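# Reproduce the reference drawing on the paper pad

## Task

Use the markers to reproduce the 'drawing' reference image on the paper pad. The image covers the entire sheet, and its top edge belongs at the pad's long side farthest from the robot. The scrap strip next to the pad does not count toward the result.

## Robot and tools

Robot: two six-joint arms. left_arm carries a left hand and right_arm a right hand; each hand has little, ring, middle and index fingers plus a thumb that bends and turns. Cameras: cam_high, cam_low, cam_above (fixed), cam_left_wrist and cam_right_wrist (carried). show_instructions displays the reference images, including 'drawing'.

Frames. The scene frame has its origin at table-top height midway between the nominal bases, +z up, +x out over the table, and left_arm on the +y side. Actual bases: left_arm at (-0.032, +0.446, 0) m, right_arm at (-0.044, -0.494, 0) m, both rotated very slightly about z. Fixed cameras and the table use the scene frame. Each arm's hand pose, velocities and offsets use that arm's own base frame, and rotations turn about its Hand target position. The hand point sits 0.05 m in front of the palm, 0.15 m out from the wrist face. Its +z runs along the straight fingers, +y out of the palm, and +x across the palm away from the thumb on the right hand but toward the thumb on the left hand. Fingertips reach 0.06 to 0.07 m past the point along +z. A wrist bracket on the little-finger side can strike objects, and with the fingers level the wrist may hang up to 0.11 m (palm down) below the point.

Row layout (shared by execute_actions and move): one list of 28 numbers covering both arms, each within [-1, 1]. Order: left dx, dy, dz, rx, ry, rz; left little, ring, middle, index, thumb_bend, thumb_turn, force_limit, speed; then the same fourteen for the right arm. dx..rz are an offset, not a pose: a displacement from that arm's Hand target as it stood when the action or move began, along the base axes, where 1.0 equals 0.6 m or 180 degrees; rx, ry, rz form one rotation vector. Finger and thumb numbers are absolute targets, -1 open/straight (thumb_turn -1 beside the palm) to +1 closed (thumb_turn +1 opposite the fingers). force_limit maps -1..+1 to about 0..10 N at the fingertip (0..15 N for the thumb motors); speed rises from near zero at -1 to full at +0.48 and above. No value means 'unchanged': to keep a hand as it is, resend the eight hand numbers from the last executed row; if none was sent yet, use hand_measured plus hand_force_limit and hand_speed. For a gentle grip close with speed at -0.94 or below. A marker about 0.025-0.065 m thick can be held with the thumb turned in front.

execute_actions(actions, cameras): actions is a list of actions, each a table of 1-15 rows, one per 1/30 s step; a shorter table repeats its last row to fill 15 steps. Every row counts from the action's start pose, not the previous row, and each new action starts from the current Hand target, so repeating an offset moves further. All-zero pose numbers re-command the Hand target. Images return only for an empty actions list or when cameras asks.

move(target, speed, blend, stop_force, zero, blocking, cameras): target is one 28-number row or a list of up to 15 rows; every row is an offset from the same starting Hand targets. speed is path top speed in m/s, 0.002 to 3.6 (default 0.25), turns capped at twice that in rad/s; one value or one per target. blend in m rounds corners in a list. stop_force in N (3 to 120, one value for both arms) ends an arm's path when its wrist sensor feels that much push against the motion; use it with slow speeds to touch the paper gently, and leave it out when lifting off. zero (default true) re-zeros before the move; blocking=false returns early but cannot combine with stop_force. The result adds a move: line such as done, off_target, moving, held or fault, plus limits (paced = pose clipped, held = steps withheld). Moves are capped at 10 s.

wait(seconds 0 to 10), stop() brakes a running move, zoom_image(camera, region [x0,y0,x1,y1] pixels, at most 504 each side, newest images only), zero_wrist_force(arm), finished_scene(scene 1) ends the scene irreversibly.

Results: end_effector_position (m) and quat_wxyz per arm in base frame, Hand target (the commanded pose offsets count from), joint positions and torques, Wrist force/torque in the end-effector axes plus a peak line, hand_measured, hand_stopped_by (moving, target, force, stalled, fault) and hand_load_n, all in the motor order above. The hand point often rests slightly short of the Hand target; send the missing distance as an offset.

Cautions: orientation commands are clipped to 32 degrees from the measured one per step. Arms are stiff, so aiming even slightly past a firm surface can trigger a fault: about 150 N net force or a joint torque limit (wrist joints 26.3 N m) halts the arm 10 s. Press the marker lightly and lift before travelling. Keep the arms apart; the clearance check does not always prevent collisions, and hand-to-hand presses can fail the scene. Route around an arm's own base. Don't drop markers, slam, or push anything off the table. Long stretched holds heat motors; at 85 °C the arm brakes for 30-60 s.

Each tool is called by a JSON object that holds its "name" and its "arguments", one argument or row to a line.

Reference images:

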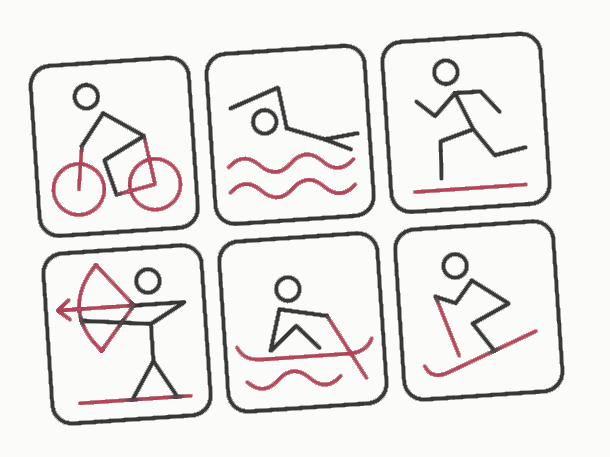

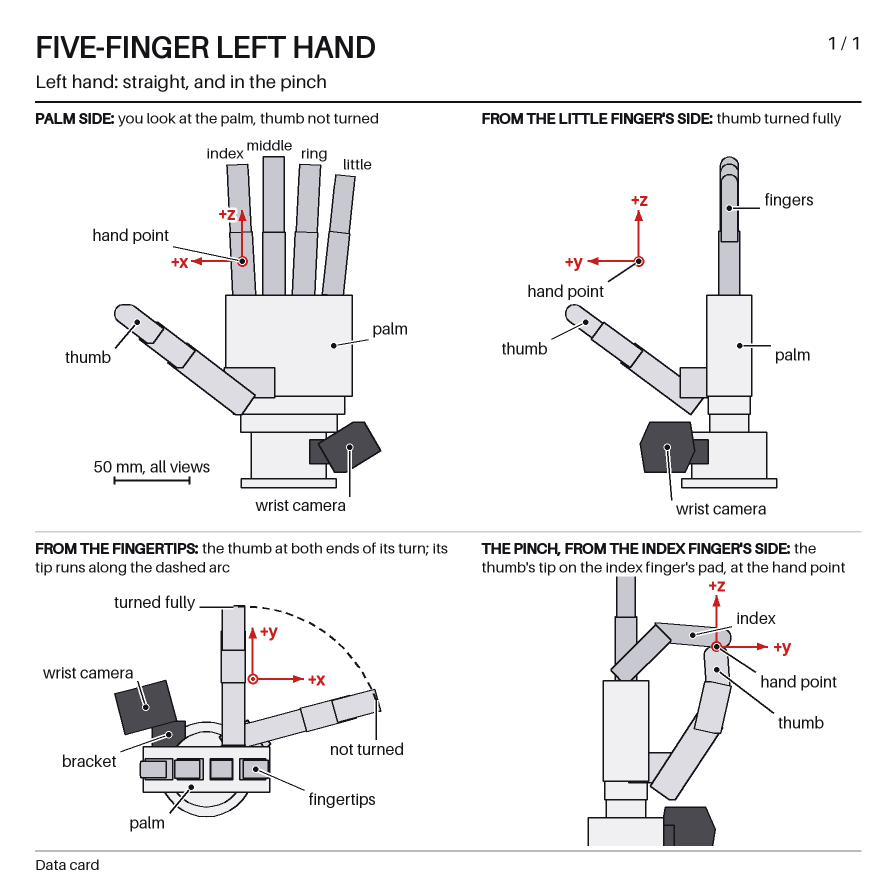

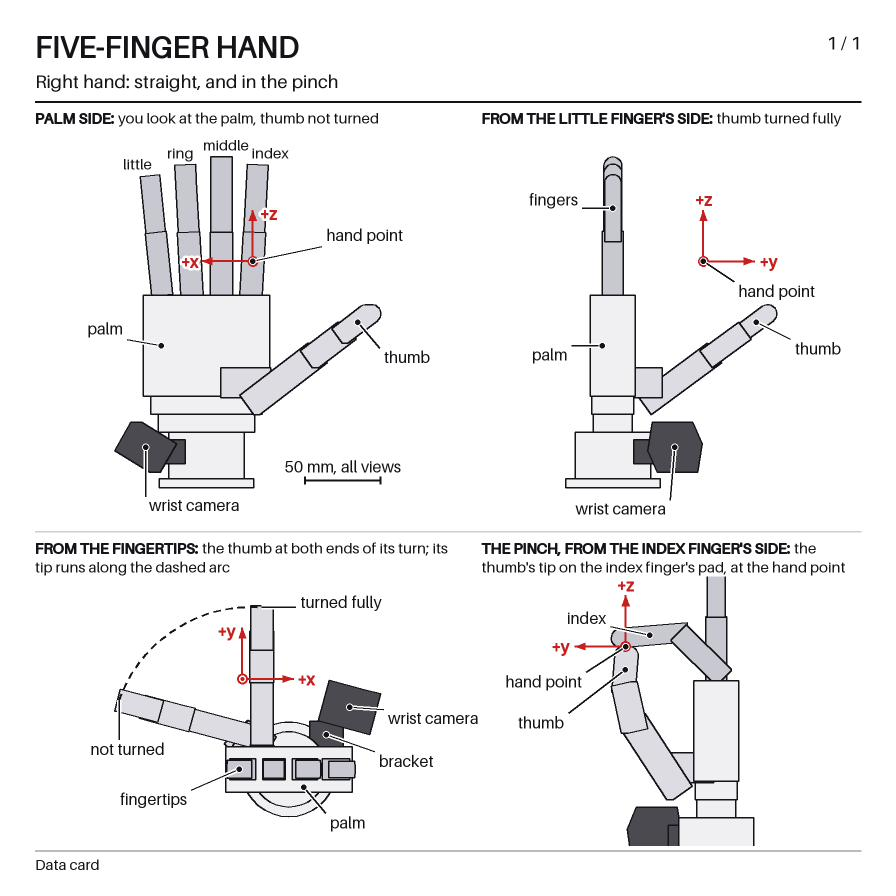

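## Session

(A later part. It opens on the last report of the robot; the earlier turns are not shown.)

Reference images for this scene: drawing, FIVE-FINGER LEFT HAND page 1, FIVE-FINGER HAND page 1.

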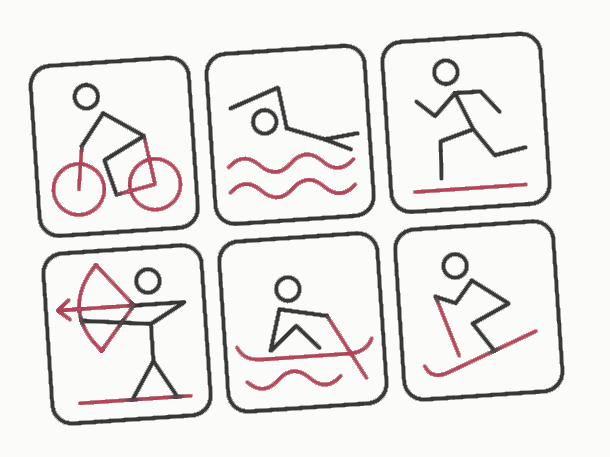

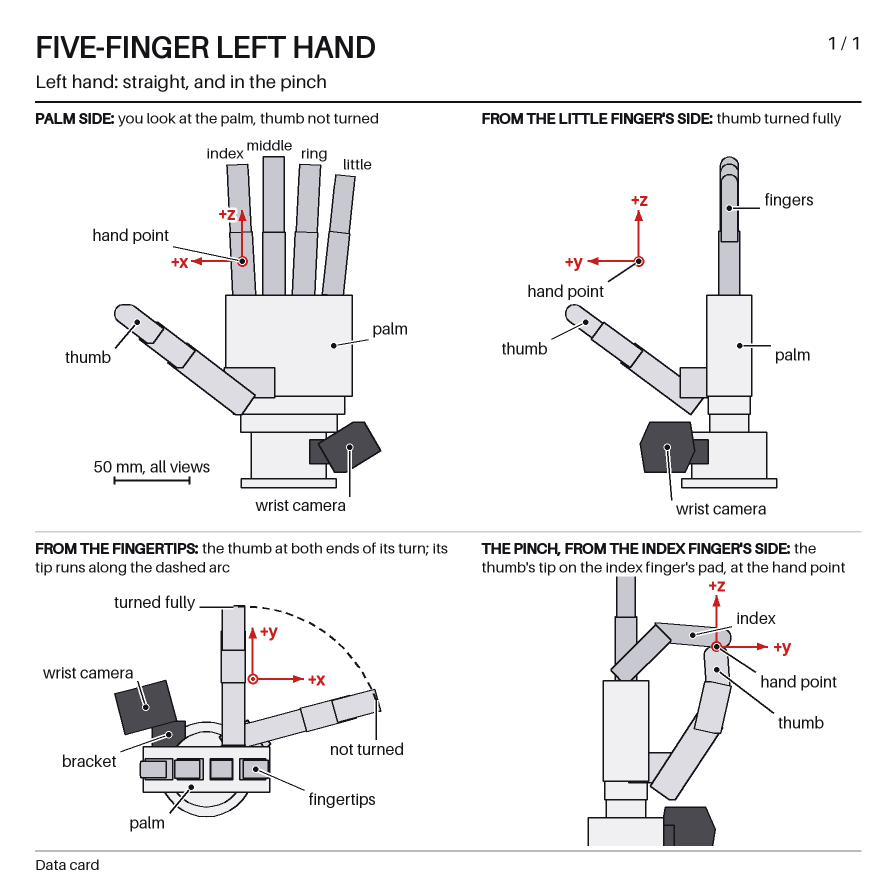

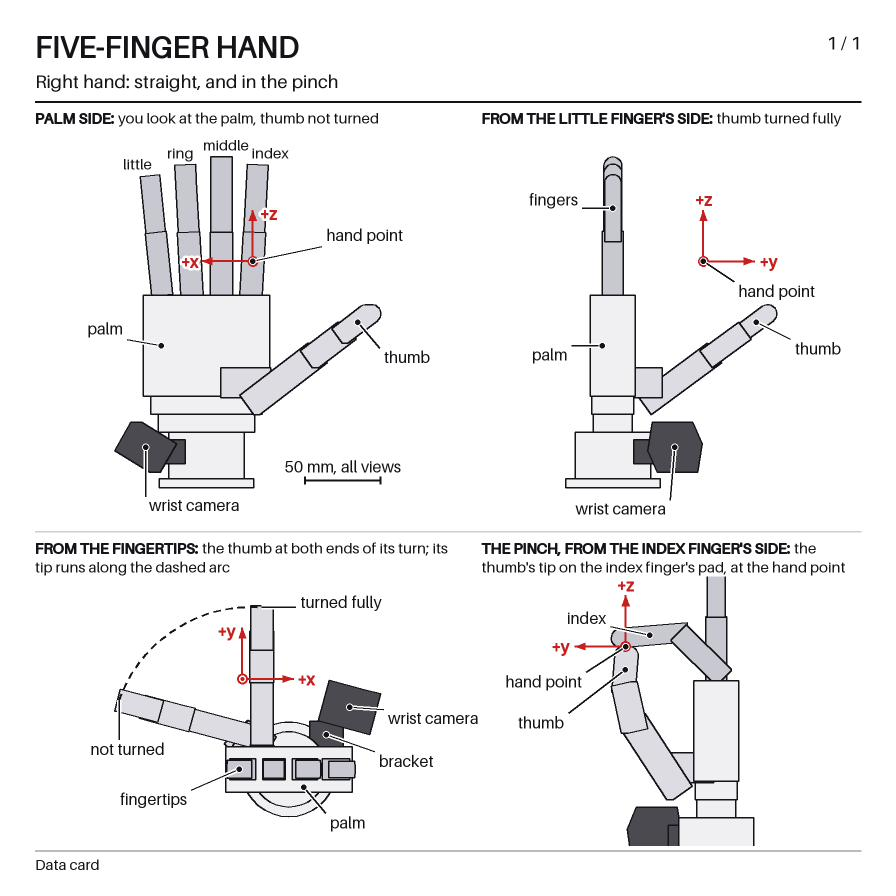

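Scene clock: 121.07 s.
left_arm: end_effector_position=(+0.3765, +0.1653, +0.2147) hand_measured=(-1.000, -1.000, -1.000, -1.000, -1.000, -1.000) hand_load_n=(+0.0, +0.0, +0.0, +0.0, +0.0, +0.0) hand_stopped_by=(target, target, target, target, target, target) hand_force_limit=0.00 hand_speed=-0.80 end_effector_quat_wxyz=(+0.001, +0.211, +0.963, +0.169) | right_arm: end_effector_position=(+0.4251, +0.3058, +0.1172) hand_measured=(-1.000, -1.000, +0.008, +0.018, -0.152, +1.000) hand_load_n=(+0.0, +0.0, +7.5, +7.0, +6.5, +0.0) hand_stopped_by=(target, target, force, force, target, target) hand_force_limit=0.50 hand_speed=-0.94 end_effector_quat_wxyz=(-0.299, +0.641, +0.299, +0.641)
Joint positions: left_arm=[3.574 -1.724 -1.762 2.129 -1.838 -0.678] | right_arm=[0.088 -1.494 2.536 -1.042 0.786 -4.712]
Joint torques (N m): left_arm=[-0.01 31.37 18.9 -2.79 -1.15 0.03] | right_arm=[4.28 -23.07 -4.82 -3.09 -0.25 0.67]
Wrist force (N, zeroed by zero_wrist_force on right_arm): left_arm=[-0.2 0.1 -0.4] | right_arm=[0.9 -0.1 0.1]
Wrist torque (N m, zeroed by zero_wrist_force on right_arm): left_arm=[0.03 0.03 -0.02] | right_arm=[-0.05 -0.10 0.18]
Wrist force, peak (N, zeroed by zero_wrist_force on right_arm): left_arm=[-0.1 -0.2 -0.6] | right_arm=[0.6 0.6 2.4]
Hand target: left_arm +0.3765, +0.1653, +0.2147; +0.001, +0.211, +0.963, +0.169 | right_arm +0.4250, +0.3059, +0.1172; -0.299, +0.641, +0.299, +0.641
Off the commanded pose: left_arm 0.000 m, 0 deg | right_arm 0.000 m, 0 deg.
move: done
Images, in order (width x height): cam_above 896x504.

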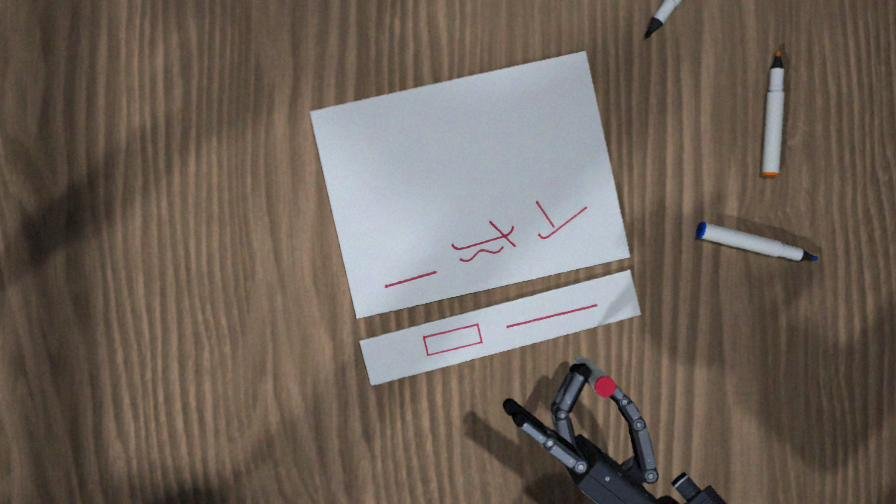

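{"name": "move", "arguments": {
  "target": [
    [0,0,0,0,0,0,-1,-1,-1,-1,-1,-1,0,-0.8,0.22063,0.30218,-0.04,0,0,0,-1,-1,0.7,0.5,-0.15,1,0.5,-0.94],
    [0,0,0,0,0,0,-1,-1,-1,-1,-1,-1,0,-0.8,0.22063,0.30218,-0.05,0,0,0,-1,-1,0.7,0.5,-0.15,1,0.5,-0.94],
    [0,0,0,0,0,0,-1,-1,-1,-1,-1,-1,0,-0.8,0.2486,0.33998,-0.05,0,0,0,-1,-1,0.7,0.5,-0.15,1,0.5,-0.94],
    [0,0,0,0,0,0,-1,-1,-1,-1,-1,-1,0,-0.8,0.23961,0.34498,-0.05,0,0,0,-1,-1,0.7,0.5,-0.15,1,0.5,-0.94],
    [0,0,0,0,0,0,-1,-1,-1,-1,-1,-1,0,-0.8,0.22968,0.34792,-0.05,0,0,0,-1,-1,0.7,0.5,-0.15,1,0.5,-0.94],
    [0,0,0,0,0,0,-1,-1,-1,-1,-1,-1,0,-0.8,0.21934,0.34857,-0.05,0,0,0,-1,-1,0.7,0.5,-0.15,1,0.5,-0.94],
    [0,0,0,0,0,0,-1,-1,-1,-1,-1,-1,0,-0.8,0.20904,0.34702,-0.05,0,0,0,-1,-1,0.7,0.5,-0.15,1,0.5,-0.94],
    [0,0,0,0,0,0,-1,-1,-1,-1,-1,-1,0,-0.8,0.19943,0.34324,-0.05,0,0,0,-1,-1,0.7,0.5,-0.15,1,0.5,-0.94],
    [0,0,0,0,0,0,-1,-1,-1,-1,-1,-1,0,-0.8,0.19089,0.33745,-0.05,0,0,0,-1,-1,0.7,0.5,-0.15,1,0.5,-0.94],
    [0,0,0,0,0,0,-1,-1,-1,-1,-1,-1,0,-0.8,0.18374,0.3299,-0.05,0,0,0,-1,-1,0.7,0.5,-0.15,1,0.5,-0.94],
    [0,0,0,0,0,0,-1,-1,-1,-1,-1,-1,0,-0.8,0.17845,0.32103,-0.05,0,0,0,-1,-1,0.7,0.5,-0.15,1,0.5,-0.94],
    [0,0,0,0,0,0,-1,-1,-1,-1,-1,-1,0,-0.8,0.22063,0.30218,-0.05,0,0,0,-1,-1,0.7,0.5,-0.15,1,0.5,-0.94],
    [0,0,0,0,0,0,-1,-1,-1,-1,-1,-1,0,-0.8,0.20413,0.36347,-0.05,0,0,0,-1,-1,0.7,0.5,-0.15,1,0.5,-0.94],
    [0,0,0,0,0,0,-1,-1,-1,-1,-1,-1,0,-0.8,0.20413,0.36347,-0.04,0,0,0,-1,-1,0.7,0.5,-0.15,1,0.5,-0.94]
  ],
  "speed": [0.35,0.03,0.04,0.03,0.03,0.03,0.03,0.03,0.03,0.03,0.03,0.04,0.04,0.1],
  "blend": [0,0,0,0.0015,0.0015,0.0015,0.0015,0.0015,0.0015,0.0015,0,0,0,0]
}}

Scene clock: 133.03 s.
left_arm: end_effector_position=(+0.3765, +0.1653, +0.2147) hand_measured=(-1.000, -1.000, -1.000, -1.000, -1.000, -1.000) hand_load_n=(+0.0, +0.0, +0.0, +0.0, +0.0, +0.0) hand_stopped_by=(target, target, target, target, target, target) hand_force_limit=0.00 hand_speed=-0.80 end_effector_quat_wxyz=(+0.001, +0.211, +0.963, +0.169) | right_arm: end_effector_position=(+0.5475, +0.5240, +0.0933) hand_measured=(-1.000, -1.000, +0.008, +0.018, -0.152, +1.000) hand_load_n=(+0.0, +0.0, +7.5, +5.5, +5.5, +1.0) hand_stopped_by=(target, target, force, force, target, target) hand_force_limit=0.50 hand_speed=-0.94 end_effector_quat_wxyz=(-0.299, +0.641, +0.299, +0.641)
Joint positions: left_arm=[3.574 -1.724 -1.762 2.129 -1.838 -0.678] | right_arm=[0.56 -1.001 1.859 -0.858 1.259 -4.712]
Joint torques (N m): left_arm=[-0.51 32.09 19.32 -2.7 -1.29 0.13] | right_arm=[-11.69 -33.55 -11.05 -3.57 -1.3 0.96]
Wrist force (N, zeroed by zero_wrist_force on right_arm): left_arm=[-0.3 0.1 -0.5] | right_arm=[0.0 -0.3 0.5]
Wrist torque (N m, zeroed by zero_wrist_force on right_arm): left_arm=[0.05 0.04 -0.02] | right_arm=[-0.08 0.02 0.23]
Wrist force, peak (N, zeroed by zero_wrist_force on right_arm): left_arm=[-0.1 0.0 -0.9] | right_arm=[0.4 -0.2 2.8]
Hand target: left_arm +0.3765, +0.1653, +0.2147; +0.001, +0.211, +0.963, +0.169 | right_arm +0.5474, +0.5240, +0.0932; -0.299, +0.641, +0.299, +0.641
Off the commanded pose: left_arm 0.000 m, 0 deg | right_arm 0.000 m, 0 deg.
move: done

{"name": "move", "arguments": {
  "target": [
    [0,0,0,0,0,0,-1,-1,-1,-1,-1,-1,0,-0.8,0.01161,-0.00703,0,0,0,0,-1,-1,0.7,0.5,-0.15,1,0.5,-0.94],
    [0,0,0,0,0,0,-1,-1,-1,-1,-1,-1,0,-0.8,0.01161,-0.00703,-0.01,0,0,0,-1,-1,0.7,0.5,-0.15,1,0.5,-0.94],
    [0,0,0,0,0,0,-1,-1,-1,-1,-1,-1,0,-0.8,0,0,-0.01,0,0,0,-1,-1,0.7,0.5,-0.15,1,0.5,-0.94],
    [0,0,0,0,0,0,-1,-1,-1,-1,-1,-1,0,-0.8,-0.00523,-0.01209,-0.01,0,0,0,-1,-1,0.7,0.5,-0.15,1,0.5,-0.94],
    [0,0,0,0,0,0,-1,-1,-1,-1,-1,-1,0,-0.8,-0.00523,-0.01209,0,0,0,0,-1,-1,0.7,0.5,-0.15,1,0.5,-0.94],
    [0,0,0,0,0,0,-1,-1,-1,-1,-1,-1,0,-0.8,-0.15,-0.2,0.05,0,0,0,-1,-1,0.7,0.5,-0.15,1,0.5,-0.94]
  ],
  "speed": [0.2,0.03,0.03,0.03,0.1,0.3],
  "cameras": ["cam_above","cam_right_wrist"]
}}

{"name": "zoom_image", "arguments": {
  "camera": "cam_above",
  "region": [350, 200, 470, 300]
}}

{"name": "zoom_image", "arguments": {
  "camera": "cam_right_wrist",
  "region": [280, 20, 520, 200]
}}

Scene clock: 137.50 s.
left_arm: end_effector_position=(+0.3765, +0.1653, +0.2147) hand_measured=(-1.000, -1.000, -1.000, -1.000, -1.000, -1.000) hand_load_n=(+0.0, +0.0, +0.0, +0.0, +0.0, +0.0) hand_stopped_by=(target, target, target, target, target, target) hand_force_limit=0.00 hand_speed=-0.80 end_effector_quat_wxyz=(+0.001, +0.211, +0.963, +0.169) | right_arm: end_effector_position=(+0.4575, +0.4040, +0.1232) hand_measured=(-1.000, -1.000, +0.008, +0.018, -0.152, +1.000) hand_load_n=(+0.0, +0.0, +7.5, +5.5, +5.5, +0.0) hand_stopped_by=(target, target, force, force, target, target) hand_force_limit=0.50 hand_speed=-0.94 end_effector_quat_wxyz=(-0.299, +0.641, +0.299, +0.641)
Joint positions: left_arm=[3.574 -1.724 -1.762 2.129 -1.838 -0.678] | right_arm=[0.401 -1.325 2.284 -0.959 1.1 -4.712]
Joint torques (N m): left_arm=[-0.01 31.38 19.67 -2.82 -1.31 0] | right_arm=[2.54 -35.64 -8.61 -0.43 -0.79 1.88]
Wrist force (N, zeroed by zero_wrist_force on right_arm): left_arm=[0.1 -0.1 -0.1] | right_arm=[0.2 -0.1 0.2]
Wrist torque (N m, zeroed by zero_wrist_force on right_arm): left_arm=[0.00 -0.01 0.01] | right_arm=[-0.02 -0.02 0.17]
Wrist force, peak (N, zeroed by zero_wrist_force on right_arm): left_arm=[0.2 0.2 -0.6] | right_arm=[-0.6 -0.3 2.5]
Hand target: left_arm +0.3765, +0.1653, +0.2147; +0.001, +0.211, +0.963, +0.169 | right_arm +0.4574, +0.4040, +0.1232; -0.299, +0.641, +0.299, +0.641
Off the commanded pose: left_arm 0.000 m, 0 deg | right_arm 0.000 m, 0 deg.
move: done
camera_calibration:
cam_right_wrist: T_world_to_cam=[[0.721867, -0.619887, 0.307649, -0.122797], [-0.123483, -0.552804, -0.824111, 0.383512], [0.680926, 0.556909, -0.475597, -0.364812], [0, 0, 0, 1]] pos_world=[0.384411, 0.339054, 0.180331]
Images, in order (width x height): cam_above 896x504, cam_right_wrist 672x504.

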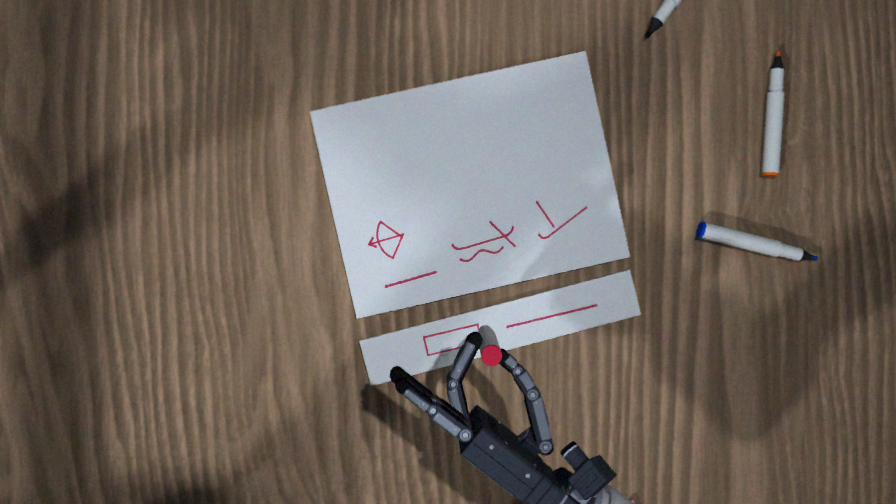

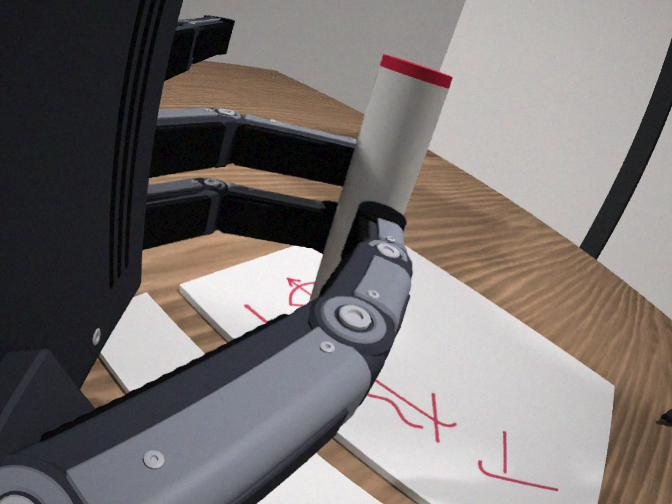

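Scaled by 4.200.

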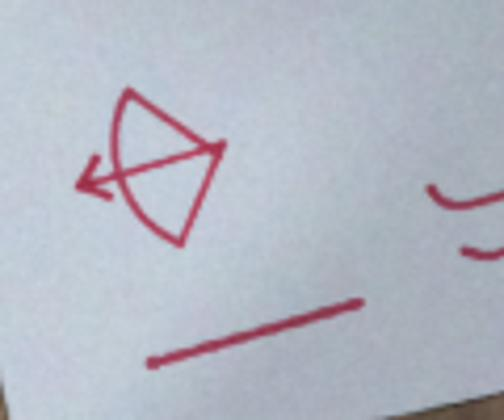

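Scaled by 2.100 from the camera's 672x504 image, which has a finer 960x720 frame.

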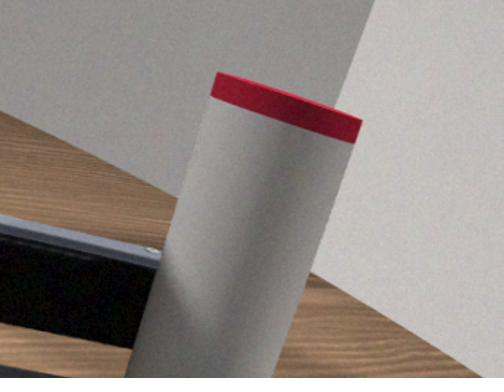

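{"name": "move", "arguments": {
  "target": [
    [0,0,0,0,0,0,-1,-1,-1,-1,-1,-1,0,-0.8,0.1378,0.4185,-0.0387,0.3348,0.3839,-0.1832,-1,-1,0.7,0.5,-0.15,1,0.5,-0.94]
  ],
  "speed": 0.3
}}

{"name": "move", "arguments": {
  "target": [
    [0,0,0,0,0,0,-1,-1,-1,-1,-1,-1,0,-0.8,0,0,-0.115,0,0,0,-1,-1,0.7,0.5,-0.15,1,0.5,-0.94]
  ],
  "speed": 0.1
}}

{"name": "move", "arguments": {
  "target": [
    [0,0,0,0,0,0,-1,-1,-1,-1,-1,-1,0,-0.8,0,0,-0.03,0,0,0,-1,-1,0.7,0.5,-0.15,1,0.5,-0.94]
  ],
  "speed": 0.02,
  "stop_force": 3,
  "cameras": ["cam_low","cam_right_wrist"]
}}

{"name": "zoom_image", "arguments": {
  "camera": "cam_low",
  "region": [420, 250, 540, 330]
}}

Scene clock: 145.50 s.
left_arm: end_effector_position=(+0.3765, +0.1653, +0.2147) hand_measured=(-1.000, -1.000, -1.000, -1.000, -1.000, -1.000) hand_load_n=(+0.0, +0.0, +0.0, +0.0, +0.0, +0.0) hand_stopped_by=(target, target, target, target, target, target) hand_force_limit=0.00 hand_speed=-0.80 end_effector_quat_wxyz=(+0.001, +0.211, +0.963, +0.169) | right_arm: end_effector_position=(+0.5401, +0.6551, +0.1000) hand_measured=(-1.000, -1.000, +0.008, +0.018, -0.152, +1.000) hand_load_n=(+0.0, +0.0, +7.5, +5.0, +5.5, +0.5) hand_stopped_by=(target, target, force, force, target, target) hand_force_limit=0.50 hand_speed=-0.94 end_effector_quat_wxyz=(-0.491, +0.702, -0.423, +0.296)
Joint positions: left_arm=[3.574 -1.724 -1.762 2.129 -1.838 -0.678] | right_arm=[0.757 -0.807 1.155 0.013 1.825 -3.047]
Joint torques (N m): left_arm=[0.23 32.65 19.5 -2.8 -1.35 0.13] | right_arm=[2.4 -51.41 -27.38 0.13 0.64 1.79]
Wrist force (N, zeroed by zero_wrist_force on right_arm): left_arm=[-0.2 0.0 -0.2] | right_arm=[2.7 2.1 1.5]
Wrist torque (N m, zeroed by zero_wrist_force on right_arm): left_arm=[0.01 0.03 -0.01] | right_arm=[-0.02 -0.22 0.55]
Wrist force, peak (N, zeroed by zero_wrist_force on right_arm): left_arm=[0.0 0.1 -0.8] | right_arm=[2.9 2.4 1.5]
Hand target: left_arm +0.3765, +0.1653, +0.2147; +0.001, +0.211, +0.963, +0.169 | right_arm +0.5401, +0.6551, +0.1000; -0.491, +0.702, -0.423, +0.296
Off the commanded pose: left_arm 0.000 m, 0 deg | right_arm 0.000 m, 0 deg.
move: done

Scene clock: 146.53 s.
left_arm: end_effector_position=(+0.3765, +0.1653, +0.2147) hand_measured=(-1.000, -1.000, -1.000, -1.000, -1.000, -1.000) hand_load_n=(+0.0, +0.0, +0.0, +0.0, +0.0, +0.0) hand_stopped_by=(target, target, target, target, target, target) hand_force_limit=0.00 hand_speed=-0.80 end_effector_quat_wxyz=(+0.001, +0.211, +0.963, +0.169) | right_arm: end_effector_position=(+0.5401, +0.6550, +0.0310) hand_measured=(-1.000, -1.000, +0.008, +0.018, -0.152, +1.000) hand_load_n=(+0.0, +0.0, +7.5, +5.5, +5.5, +0.5) hand_stopped_by=(target, target, force, force, target, target) hand_force_limit=0.50 hand_speed=-0.94 end_effector_quat_wxyz=(-0.491, +0.702, -0.423, +0.296)
Joint positions: left_arm=[3.574 -1.724 -1.762 2.129 -1.838 -0.678] | right_arm=[0.757 -0.736 1.217 -0.119 1.825 -3.047]
Joint torques (N m): left_arm=[-0.35 31.96 18.93 -2.81 -1.42 0.09] | right_arm=[-11.55 -60.59 -25.63 1.45 -0.67 0.14]
Wrist force (N, zeroed by zero_wrist_force on right_arm): left_arm=[-0.1 -0.2 -0.3] | right_arm=[2.5 1.8 1.2]
Wrist torque (N m, zeroed by zero_wrist_force on right_arm): left_arm=[-0.01 0.01 0.00] | right_arm=[-0.08 -0.14 0.47]
Wrist force, peak (N, zeroed by zero_wrist_force on right_arm): left_arm=[-0.2 0.1 -0.7] | right_arm=[3.1 2.7 1.7]
Hand target: left_arm +0.3765, +0.1653, +0.2147; +0.001, +0.211, +0.963, +0.169 | right_arm +0.5401, +0.6551, +0.0310; -0.491, +0.702, -0.423, +0.296
Off the commanded pose: left_arm 0.000 m, 0 deg | right_arm 0.000 m, 0 deg.
move: done

Scene clock: 148.43 s.
left_arm: end_effector_position=(+0.3765, +0.1653, +0.2147) hand_measured=(-1.000, -1.000, -1.000, -1.000, -1.000, -1.000) hand_load_n=(+0.0, +0.0, +0.0, +0.0, +0.0, +0.0) hand_stopped_by=(target, target, target, target, target, target) hand_force_limit=0.00 hand_speed=-0.80 end_effector_quat_wxyz=(+0.001, +0.211, +0.963, +0.169) | right_arm: end_effector_position=(+0.5401, +0.6551, +0.0169) hand_measured=(-1.000, -1.000, +0.008, +0.018, -0.152, +1.000) hand_load_n=(-0.5, +0.0, +7.5, +7.0, +5.5, +0.0) hand_stopped_by=(target, target, force, force, target, target) hand_force_limit=0.50 hand_speed=-0.94 end_effector_quat_wxyz=(-0.491, +0.702, -0.423, +0.296)
Joint positions: left_arm=[3.574 -1.724 -1.762 2.129 -1.838 -0.678] | right_arm=[0.757 -0.719 1.225 -0.145 1.825 -3.047]
Joint torques (N m): left_arm=[-0.13 32.85 19.93 -2.72 -1.39 0.06] | right_arm=[-10.19 -59.98 -24.74 -1.77 -0.81 -0.97]
Wrist force (N, zeroed by zero_wrist_force on right_arm): left_arm=[-0.2 0.0 -0.6] | right_arm=[2.7 0.9 1.4]
Wrist torque (N m, zeroed by zero_wrist_force on right_arm): left_arm=[0.04 0.01 -0.01] | right_arm=[0.01 -0.25 0.56]
Wrist force, peak (N, zeroed by zero_wrist_force on right_arm): left_arm=[-0.1 0.1 -0.7] | right_arm=[4.5 -10.4 -8.0]
Hand target: left_arm +0.3765, +0.1653, +0.2147; +0.001, +0.211, +0.963, +0.169 | right_arm +0.5401, +0.6551, +0.0169; -0.491, +0.702, -0.423, +0.296 (not the last commanded pose)
Off the commanded pose: left_arm 0.000 m, 0 deg | right_arm 0.004 m, 0 deg.
move: contact (right_arm)
camera_calibration:
cam_right_wrist: T_world_to_cam=[[-0.152971, -0.428459, -0.890519, 0.373377], [-0.881421, 0.466639, -0.073108, 0.173815], [0.446875, 0.773738, -0.449034, -0.627592], [0, 0, 0, 1]] pos_world=[0.490775, 0.56446, 0.0633962]
Images, in order (width x height): cam_low 896x504, cam_right_wrist 672x504.

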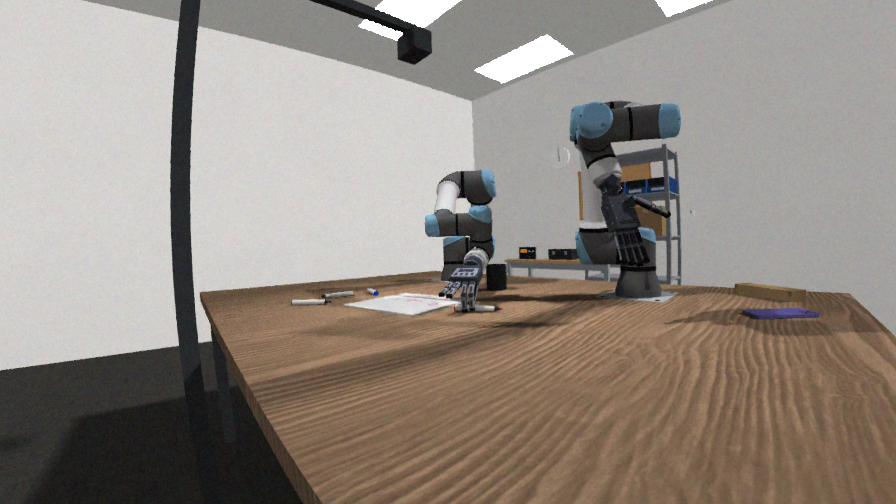

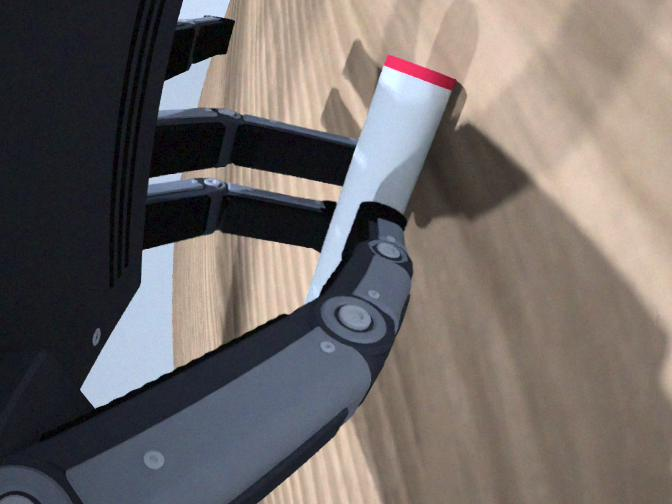

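Scaled by 4.200.

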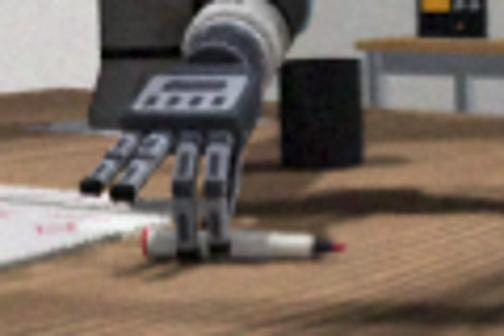

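{"name": "move", "arguments": {
  "target": [
    [0,0,0,0,0,0,-1,-1,-1,-1,-1,-1,0,-0.8,0,0,0.001,0,0,0,-1,-1,-0.25,-0.25,-0.15,1,0,-0.6]
  ]
}}

{"name": "move", "arguments": {
  "target": [
    [0,0,0,0,0,0,-1,-1,-1,-1,-1,-1,0,-0.8,0,0,0.045,0,0,0,-1,-1,-0.25,-0.25,-0.15,1,0,-0.6],
    [0,0,0,0,0,0,-1,-1,-1,-1,-1,-1,0,-0.8,-0.021,0.0398,0.045,0,0,0,-1,-1,-0.25,-0.25,-0.15,1,0,-0.6],
    [0,0,0,0,0,0,-1,-1,-1,-1,-1,-1,0,-0.8,-0.021,0.0398,0.01,0,0,0,-1,-1,-0.25,-0.25,-0.15,1,0,-0.6]
  ],
  "speed": [0.08,0.1,0.08],
  "cameras": ["cam_right_wrist","cam_low"]
}}

{"name": "zoom_image", "arguments": {
  "camera": "cam_low",
  "region": [420, 250, 540, 330]
}}

Scene clock: 151.47 s.
left_arm: end_effector_position=(+0.3765, +0.1653, +0.2147) hand_measured=(-1.000, -1.000, -1.000, -1.000, -1.000, -1.000) hand_load_n=(+0.0, +0.0, +0.0, +0.0, +0.0, +0.5) hand_stopped_by=(target, target, target, target, target, target) hand_force_limit=0.00 hand_speed=-0.80 end_effector_quat_wxyz=(+0.001, +0.211, +0.963, +0.169) | right_arm: end_effector_position=(+0.5402, +0.6551, +0.0175) hand_measured=(-1.000, -1.000, -0.250, -0.250, -0.150, +1.000) hand_load_n=(+0.0, +0.0, +0.0, +0.0, +0.0, +0.0) hand_stopped_by=(target, target, target, target, target, target) hand_force_limit=0.00 hand_speed=-0.60 end_effector_quat_wxyz=(-0.491, +0.702, -0.423, +0.296)
Joint positions: left_arm=[3.574 -1.724 -1.762 2.129 -1.838 -0.678] | right_arm=[0.757 -0.72 1.225 -0.144 1.825 -3.047]
Joint torques (N m): left_arm=[-0.43 32.21 20.12 -2.98 -1.41 0.07] | right_arm=[-7.99 -60.19 -25.4 1.34 -1 -0.87]
Wrist force (N, zeroed by zero_wrist_force on right_arm): left_arm=[-0.2 0.2 -0.5] | right_arm=[3.0 2.1 1.6]
Wrist torque (N m, zeroed by zero_wrist_force on right_arm): left_arm=[0.05 0.02 -0.02] | right_arm=[-0.05 -0.23 0.52]
Wrist force, peak (N, zeroed by zero_wrist_force on right_arm): left_arm=[-0.4 0.0 -0.7] | right_arm=[3.2 2.0 1.6]
Hand target: left_arm +0.3765, +0.1653, +0.2147; +0.001, +0.211, +0.963, +0.169 | right_arm +0.5401, +0.6551, +0.0175; -0.491, +0.702, -0.423, +0.296
Off the commanded pose: left_arm 0.000 m, 0 deg | right_arm 0.000 m, 0 deg.
move: done

Scene clock: 153.13 s.
left_arm: end_effector_position=(+0.3765, +0.1653, +0.2147) hand_measured=(-1.000, -1.000, -1.000, -1.000, -1.000, -1.000) hand_load_n=(+0.0, +0.0, +0.0, +0.0, +0.0, +0.0) hand_stopped_by=(target, target, target, target, target, target) hand_force_limit=0.00 hand_speed=-0.80 end_effector_quat_wxyz=(+0.001, +0.211, +0.963, +0.169) | right_arm: end_effector_position=(+0.5275, +0.6789, +0.0235) hand_measured=(-1.000, -1.000, -0.250, -0.250, -0.150, +1.000) hand_load_n=(+0.0, +0.0, +0.0, +0.0, +0.0, +0.0) hand_stopped_by=(target, target, target, target, target, target) hand_force_limit=0.00 hand_speed=-0.60 end_effector_quat_wxyz=(-0.491, +0.702, -0.423, +0.296) end_effector_velocity=(+0.000, +0.000, +0.001) end_effector_angular_velocity=(-0.001, +0.001, +0.000)
Joint positions: left_arm=[3.574 -1.724 -1.762 2.129 -1.838 -0.678] | right_arm=[0.797 -0.696 1.163 -0.101 1.863 -3.032]
Joint velocities: left_arm=[within noise] | right_arm=[0 -0.002 -0.001 0.005 0.001 0]
Joint torques (N m): left_arm=[-0.59 32.8 19.5 -2.99 -1.45 0.12] | right_arm=[-11.9 -62.17 -25.31 1.31 0.06 -1.52]
Wrist force (N, zeroed by zero_wrist_force on right_arm): left_arm=[-0.1 0.0 -0.6] | right_arm=[2.8 1.8 1.6]
Wrist torque (N m, zeroed by zero_wrist_force on right_arm): left_arm=[0.04 0.00 -0.01] | right_arm=[-0.04 -0.21 0.37]
Wrist force, peak (N, zeroed by zero_wrist_force on right_arm): left_arm=[-0.4 0.1 -0.6] | right_arm=[3.2 2.8 1.8]
Hand target: left_arm +0.3765, +0.1653, +0.2147; +0.001, +0.211, +0.963, +0.169 | right_arm +0.5275, +0.6789, +0.0235; -0.491, +0.702, -0.423, +0.296
Off the commanded pose: left_arm 0.000 m, 0 deg | right_arm 0.000 m, 0 deg.
move: done
camera_calibration:
cam_right_wrist: T_world_to_cam=[[-0.152974, -0.428547, -0.890475, 0.387603], [-0.881431, 0.466616, -0.0731422, 0.151971], [0.446855, 0.773703, -0.449115, -0.63741], [0, 0, 0, 1]] pos_world=[0.478075, 0.58836, 0.0699963]
Images, in order (width x height): cam_low 896x504, cam_right_wrist 672x504.

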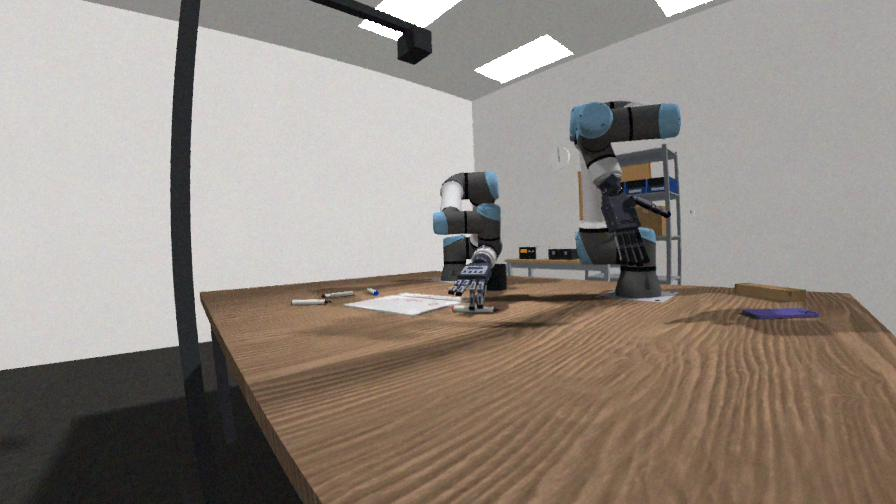

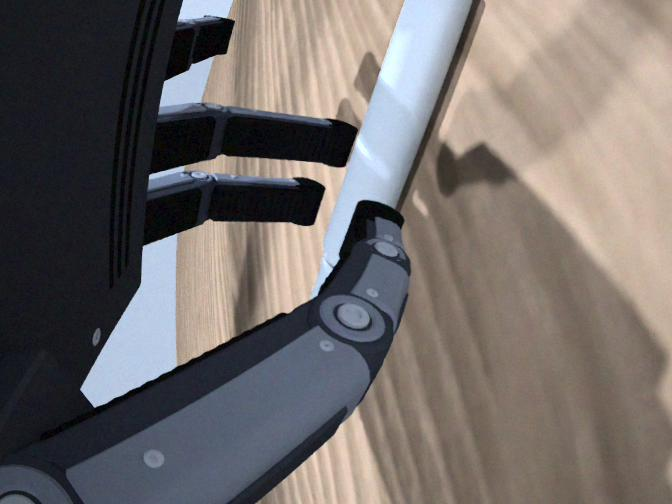

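Scaled by 4.200.

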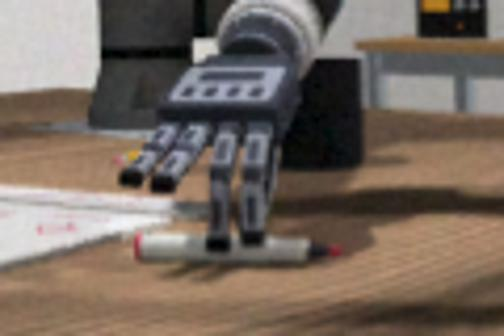

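{"name": "move", "arguments": {
  "target": [
    [0,0,0,0,0,0,-1,-1,-1,-1,-1,-1,0,-0.8,0,0,-0.0125,0,0,0,-1,-1,-0.25,-0.25,-0.15,1,0,-0.6]
  ],
  "speed": 0.03,
  "stop_force": 5
}}

{"name": "move", "arguments": {
  "target": [0,0,0,0,0,0,-1,-1,-1,-1,-1,-1,0,-0.8,0,0,0,0,0,0,-1,-1,0.4,0.4,-0.15,1,-0.6,-0.9]
}}

{"name": "move", "arguments": {
  "target": [0,0,0,0,0,0,-1,-1,-1,-1,-1,-1,0,-0.8,0,0,0,0,0,0,-1,-1,0.5,0.4,-0.15,1,0.1,-0.94]
}}

{"name": "move", "arguments": {
  "target": [0,0,0,0,0,0,-1,-1,-1,-1,-1,-1,0,-0.8,0,0,0,0,0,0,-1,-1,0.5,0.5,-0.15,1,0.5,-0.94],
  "cameras": ["cam_right_wrist"]
}}

Scene clock: 155.87 s.
left_arm: end_effector_position=(+0.3765, +0.1653, +0.2147) hand_measured=(-1.000, -1.000, -1.000, -1.000, -1.000, -1.000) hand_load_n=(+0.0, +0.0, +0.0, +0.0, +0.0, +0.0) hand_stopped_by=(target, target, target, target, target, target) hand_force_limit=0.00 hand_speed=-0.80 end_effector_quat_wxyz=(+0.001, +0.211, +0.963, +0.169) | right_arm: end_effector_position=(+0.5275, +0.6789, +0.0160) hand_measured=(-1.000, -1.000, -0.250, -0.250, -0.150, +1.000) hand_load_n=(+0.0, +0.0, +0.0, +0.0, +0.0, +0.0) hand_stopped_by=(target, target, target, target, target, target) hand_force_limit=0.00 hand_speed=-0.60 end_effector_quat_wxyz=(-0.491, +0.702, -0.423, +0.296)
Joint positions: left_arm=[3.574 -1.724 -1.762 2.129 -1.838 -0.678] | right_arm=[0.797 -0.688 1.167 -0.114 1.863 -3.032]
Joint torques (N m): left_arm=[-0.13 33.19 19.76 -2.93 -1.39 0.19] | right_arm=[-10.68 -62.46 -25.54 1.58 0.72 -0.66]
Wrist force (N, zeroed by zero_wrist_force on right_arm): left_arm=[0.3 -0.2 -0.4] | right_arm=[3.0 2.1 1.5]
Wrist torque (N m, zeroed by zero_wrist_force on right_arm): left_arm=[0.00 -0.05 0.02] | right_arm=[-0.01 -0.23 0.38]
Wrist force, peak (N, zeroed by zero_wrist_force on right_arm): left_arm=[-0.1 0.0 -0.8] | right_arm=[3.2 2.4 1.6]
Hand target: left_arm +0.3765, +0.1653, +0.2147; +0.001, +0.211, +0.963, +0.169 | right_arm +0.5275, +0.6789, +0.0160; -0.491, +0.702, -0.423, +0.296
Off the commanded pose: left_arm 0.000 m, 0 deg | right_arm 0.000 m, 0 deg.
move: done

Scene clock: 157.07 s.
left_arm: end_effector_position=(+0.3765, +0.1653, +0.2147) hand_measured=(-1.000, -1.000, -1.000, -1.000, -1.000, -1.000) hand_load_n=(+0.0, +0.0, +0.0, +0.0, +0.0, +0.0) hand_stopped_by=(target, target, target, target, target, target) hand_force_limit=0.00 hand_speed=-0.80 end_effector_quat_wxyz=(+0.001, +0.211, +0.963, +0.169) | right_arm: end_effector_position=(+0.5276, +0.6790, +0.0161) hand_measured=(-1.000, -1.000, -0.094, +0.010, -0.150, +1.000) hand_load_n=(+0.0, +0.0, +2.0, +5.0, +2.0, -2.0) hand_stopped_by=(target, target, force, force, target, target) hand_force_limit=-0.60 hand_speed=-0.90 end_effector_quat_wxyz=(-0.491, +0.702, -0.423, +0.296)
Joint positions: left_arm=[3.574 -1.724 -1.762 2.129 -1.838 -0.678] | right_arm=[0.797 -0.688 1.167 -0.114 1.863 -3.032]
Joint torques (N m): left_arm=[-0.12 32.63 20.05 -2.91 -1.58 0.03] | right_arm=[-10.97 -56.39 -20.46 1.19 0.59 -0.18]
Wrist force (N, zeroed by zero_wrist_force on right_arm): left_arm=[-0.1 0.0 -0.4] | right_arm=[3.2 -0.3 1.6]
Wrist torque (N m, zeroed by zero_wrist_force on right_arm): left_arm=[0.03 0.01 -0.01] | right_arm=[0.04 -0.27 0.35]
Wrist force, peak (N, zeroed by zero_wrist_force on right_arm): left_arm=[-0.2 -0.1 -0.6] | right_arm=[3.3 2.2 1.6]
Hand target: left_arm +0.3765, +0.1653, +0.2147; +0.001, +0.211, +0.963, +0.169 | right_arm +0.5275, +0.6789, +0.0160; -0.491, +0.702, -0.423, +0.296
Off the commanded pose: left_arm 0.000 m, 0 deg | right_arm 0.000 m, 0 deg.
move: done

Scene clock: 157.57 s.
left_arm: end_effector_position=(+0.3765, +0.1653, +0.2147) hand_measured=(-1.000, -1.000, -1.000, -1.000, -1.000, -1.000) hand_load_n=(+0.0, +0.0, +0.0, +0.0, +0.0, +0.0) hand_stopped_by=(target, target, target, target, target, target) hand_force_limit=0.00 hand_speed=-0.80 end_effector_quat_wxyz=(+0.001, +0.211, +0.963, +0.169) | right_arm: end_effector_position=(+0.5276, +0.6790, +0.0161) hand_measured=(-1.000, -1.000, -0.078, +0.010, -0.150, +1.000) hand_load_n=(+0.0, +0.0, +5.0, +5.0, +2.0, -1.5) hand_stopped_by=(target, target, force, force, target, target) hand_force_limit=0.10 hand_speed=-0.94 end_effector_quat_wxyz=(-0.491, +0.702, -0.423, +0.296)
Joint positions: left_arm=[3.574 -1.724 -1.762 2.129 -1.838 -0.678] | right_arm=[0.797 -0.688 1.167 -0.114 1.863 -3.032]
Joint torques (N m): left_arm=[-0.21 33.3 19.56 -2.82 -1.42 0.02] | right_arm=[-9.74 -52.91 -16.64 1 0.5 0.09]
Wrist force (N, zeroed by zero_wrist_force on right_arm): left_arm=[-0.2 0.2 -0.4] | right_arm=[2.6 -2.0 2.8]
Wrist torque (N m, zeroed by zero_wrist_force on right_arm): left_arm=[0.05 0.03 -0.02] | right_arm=[0.14 -0.26 0.29]
Wrist force, peak (N, zeroed by zero_wrist_force on right_arm): left_arm=[0.0 0.2 -0.6] | right_arm=[2.8 -2.3 3.2]
Hand target: left_arm +0.3765, +0.1653, +0.2147; +0.001, +0.211, +0.963, +0.169 | right_arm +0.5275, +0.6789, +0.0160; -0.491, +0.702, -0.423, +0.296
Off the commanded pose: left_arm 0.000 m, 0 deg | right_arm 0.000 m, 0 deg.
move: done

Scene clock: 158.07 s.
left_arm: end_effector_position=(+0.3765, +0.1653, +0.2147) hand_measured=(-1.000, -1.000, -1.000, -1.000, -1.000, -1.000) hand_load_n=(+0.0, +0.0, +0.0, +0.0, +0.0, +0.0) hand_stopped_by=(target, target, target, target, target, target) hand_force_limit=0.00 hand_speed=-0.80 end_effector_quat_wxyz=(+0.001, +0.211, +0.963, +0.169) | right_arm: end_effector_position=(+0.5276, +0.6790, +0.0161) hand_measured=(-1.000, -1.000, -0.078, +0.018, -0.150, +1.000) hand_load_n=(+0.0, +0.0, +5.0, +8.5, +3.5, -3.0) hand_stopped_by=(target, target, force, force, target, target) hand_force_limit=0.50 hand_speed=-0.94 end_effector_quat_wxyz=(-0.491, +0.702, -0.423, +0.296)
Joint positions: left_arm=[3.574 -1.724 -1.762 2.129 -1.838 -0.678] | right_arm=[0.797 -0.688 1.167 -0.114 1.863 -3.032]
Joint torques (N m): left_arm=[-1.05 32.95 20.29 -2.91 -1.68 0.23] | right_arm=[-9.3 -49.29 -13.71 0.84 0.42 0.16]
Wrist force (N, zeroed by zero_wrist_force on right_arm): left_arm=[-0.2 -0.1 -0.4] | right_arm=[2.8 -2.3 2.5]
Wrist torque (N m, zeroed by zero_wrist_force on right_arm): left_arm=[0.01 0.02 -0.01] | right_arm=[0.16 -0.29 0.31]
Wrist force, peak (N, zeroed by zero_wrist_force on right_arm): left_arm=[0.1 0.0 -0.7] | right_arm=[3.0 -1.9 3.0]
Hand target: left_arm +0.3765, +0.1653, +0.2147; +0.001, +0.211, +0.963, +0.169 | right_arm +0.5275, +0.6789, +0.0160; -0.491, +0.702, -0.423, +0.296
Off the commanded pose: left_arm 0.000 m, 0 deg | right_arm 0.000 m, 0 deg.
move: done
camera_calibration:
cam_right_wrist: T_world_to_cam=[[-0.152971, -0.428459, -0.890519, 0.380978], [-0.881421, 0.466639, -0.073108, 0.151498], [0.446875, 0.773738, -0.449034, -0.640813], [0, 0, 0, 1]] pos_world=[0.478175, 0.58836, 0.0625962]
Images, in order (width x height): cam_right_wrist 672x504.

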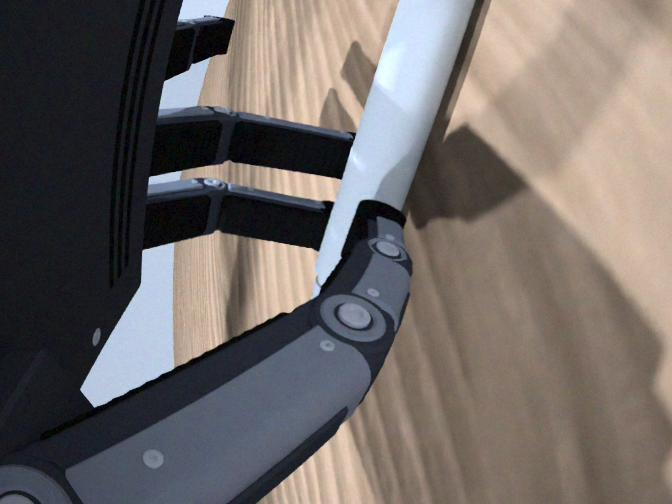

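{"name": "move", "arguments": {
  "target": [0,0,0,0,0,0,-1,-1,-1,-1,-1,-1,0,-0.8,0,0,0.08,0,0,0,-1,-1,0.5,0.5,-0.15,1,0.5,-0.94],
  "speed": 0.06
}}

{"name": "move", "arguments": {
  "target": [0,0,0,0,0,0,-1,-1,-1,-1,-1,-1,0,-0.8,0,0,0,0,0,0,-1,-1,0.6,0.6,-0.15,1,0.6,-0.94]
}}

{"name": "move", "arguments": {
  "target": [0,0,0,0,0,0,-1,-1,-1,-1,-1,-1,0,-0.8,0,0,0,0,0,0,-1,0.5,0.6,0.6,-0.15,1,-0.8,-0.85],
  "cameras": ["cam_right_wrist"]
}}

Scene clock: 159.93 s.
left_arm: end_effector_position=(+0.3765, +0.1653, +0.2147) hand_measured=(-1.000, -1.000, -1.000, -1.000, -1.000, -1.000) hand_load_n=(+0.0, +0.0, +0.0, +0.0, +0.0, +0.0) hand_stopped_by=(target, target, target, target, target, target) hand_force_limit=0.00 hand_speed=-0.80 end_effector_quat_wxyz=(+0.001, +0.211, +0.963, +0.169) | right_arm: end_effector_position=(+0.5276, +0.6790, +0.0642) hand_measured=(-1.000, -1.000, -0.078, +0.018, -0.150, +1.000) hand_load_n=(+0.0, +0.0, +0.0, +9.0, +4.0, -3.0) hand_stopped_by=(target, target, force, force, target, target) hand_force_limit=0.50 hand_speed=-0.94 end_effector_quat_wxyz=(-0.491, +0.701, -0.423, +0.296) end_effector_velocity=(+0.001, +0.000, -0.001) end_effector_angular_velocity=(+0.001, -0.002, -0.001)
Joint positions: left_arm=[3.574 -1.724 -1.762 2.129 -1.838 -0.678] | right_arm=[0.797 -0.74 1.132 -0.026 1.863 -3.032]
Joint velocities: left_arm=[within noise] | right_arm=[0 0.002 0.001 -0.005 0.001 0]
Joint torques (N m): left_arm=[-0.32 32.58 20.13 -2.94 -1.42 0.1] | right_arm=[-6.96 -48.74 -12.53 -2.36 -0.36 -0.19]
Wrist force (N, zeroed by zero_wrist_force on right_arm): left_arm=[-0.2 0.1 -0.6] | right_arm=[2.8 2.2 1.8]
Wrist torque (N m, zeroed by zero_wrist_force on right_arm): left_arm=[0.05 0.01 -0.01] | right_arm=[0.00 -0.23 0.39]
Wrist force, peak (N, zeroed by zero_wrist_force on right_arm): left_arm=[-0.2 0.1 -0.7] | right_arm=[3.0 3.2 1.9]
Hand target: left_arm +0.3765, +0.1653, +0.2147; +0.001, +0.211, +0.963, +0.169 | right_arm +0.5275, +0.6789, +0.0640; -0.491, +0.702, -0.423, +0.296
Off the commanded pose: left_arm 0.000 m, 0 deg | right_arm 0.000 m, 0 deg.
move: done

Scene clock: 160.70 s.
left_arm: end_effector_position=(+0.3765, +0.1653, +0.2147) hand_measured=(-1.000, -1.000, -1.000, -1.000, -1.000, -1.000) hand_load_n=(+0.0, +0.0, +0.0, +0.0, +0.0, +0.0) hand_stopped_by=(target, target, target, target, target, target) hand_force_limit=0.00 hand_speed=-0.80 end_effector_quat_wxyz=(+0.001, +0.211, +0.963, +0.169) | right_arm: end_effector_position=(+0.5276, +0.6789, +0.0640) hand_measured=(-1.000, -1.000, +0.010, +0.018, -0.152, +1.000) hand_load_n=(+0.0, +0.0, +9.0, +8.0, +8.0, +1.0) hand_stopped_by=(target, target, force, force, target, target) hand_force_limit=0.60 hand_speed=-0.94 end_effector_quat_wxyz=(-0.491, +0.702, -0.423, +0.296)
Joint positions: left_arm=[3.574 -1.724 -1.762 2.129 -1.838 -0.678] | right_arm=[0.797 -0.74 1.132 -0.026 1.863 -3.032]
Joint torques (N m): left_arm=[0.05 33.29 20.05 -2.96 -1.46 0.01] | right_arm=[-5.79 -47.8 -14.01 -2.29 -0.55 -0.04]
Wrist force (N, zeroed by zero_wrist_force on right_arm): left_arm=[-0.2 0.2 -0.5] | right_arm=[3.0 2.0 1.4]
Wrist torque (N m, zeroed by zero_wrist_force on right_arm): left_arm=[0.06 0.01 -0.02] | right_arm=[-0.01 -0.25 0.39]
Wrist force, peak (N, zeroed by zero_wrist_force on right_arm): left_arm=[-0.1 0.2 -0.7] | right_arm=[3.1 2.6 1.5]
Hand target: left_arm +0.3765, +0.1653, +0.2147; +0.001, +0.211, +0.963, +0.169 | right_arm +0.5275, +0.6789, +0.0640; -0.491, +0.702, -0.423, +0.296
Off the commanded pose: left_arm 0.000 m, 0 deg | right_arm 0.000 m, 0 deg.
move: done

Scene clock: 163.37 s.
left_arm: end_effector_position=(+0.3765, +0.1653, +0.2147) hand_measured=(-1.000, -1.000, -1.000, -1.000, -1.000, -1.000) hand_load_n=(+0.0, +0.0, +0.0, +0.0, +0.0, +0.0) hand_stopped_by=(target, target, target, target, target, target) hand_force_limit=0.00 hand_speed=-0.80 end_effector_quat_wxyz=(+0.001, +0.211, +0.963, +0.169) | right_arm: end_effector_position=(+0.5276, +0.6789, +0.0640) hand_measured=(-1.000, +0.000, +0.010, +0.018, -0.152, +1.000) hand_load_n=(+0.0, +1.5, +8.0, +8.0, +8.5, +2.0) hand_stopped_by=(target, force, force, force, target, target) hand_force_limit=-0.80 hand_speed=-0.85 end_effector_quat_wxyz=(-0.491, +0.702, -0.423, +0.296)
Joint positions: left_arm=[3.574 -1.724 -1.762 2.129 -1.838 -0.678] | right_arm=[0.797 -0.74 1.132 -0.026 1.863 -3.032]
Joint torques (N m): left_arm=[-0.24 33.61 20.61 -2.98 -1.46 0.08] | right_arm=[-1.92 -47.86 -14.93 -2.02 -0.83 0.93]
Wrist force (N, zeroed by zero_wrist_force on right_arm): left_arm=[0.0 0.1 -0.4] | right_arm=[2.9 2.0 1.3]
Wrist torque (N m, zeroed by zero_wrist_force on right_arm): left_arm=[0.04 -0.01 0.00] | right_arm=[-0.01 -0.23 0.38]
Wrist force, peak (N, zeroed by zero_wrist_force on right_arm): left_arm=[0.1 0.3 -0.7] | right_arm=[3.3 2.4 1.4]
Hand target: left_arm +0.3765, +0.1653, +0.2147; +0.001, +0.211, +0.963, +0.169 | right_arm +0.5275, +0.6789, +0.0640; -0.491, +0.702, -0.423, +0.296
Off the commanded pose: left_arm 0.000 m, 0 deg | right_arm 0.000 m, 0 deg.
move: done
camera_calibration:
cam_right_wrist: T_world_to_cam=[[-0.152971, -0.428459, -0.890519, 0.423634], [-0.881421, 0.466639, -0.073108, 0.155], [0.446875, 0.773738, -0.449034, -0.619304], [0, 0, 0, 1]] pos_world=[0.478175, 0.58836, 0.110496]
Images, in order (width x height): cam_right_wrist 672x504.

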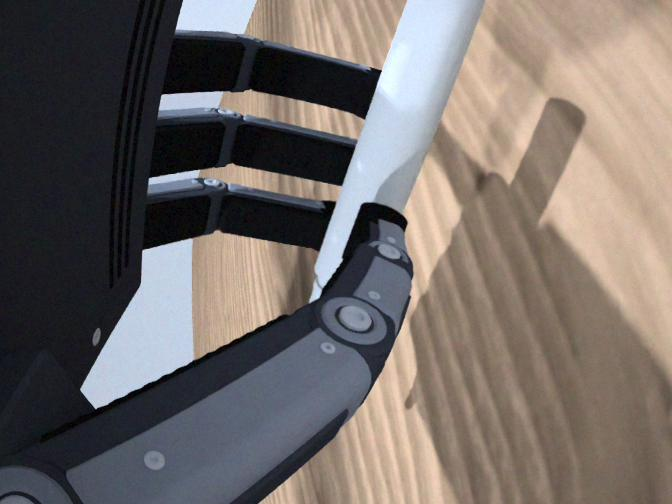

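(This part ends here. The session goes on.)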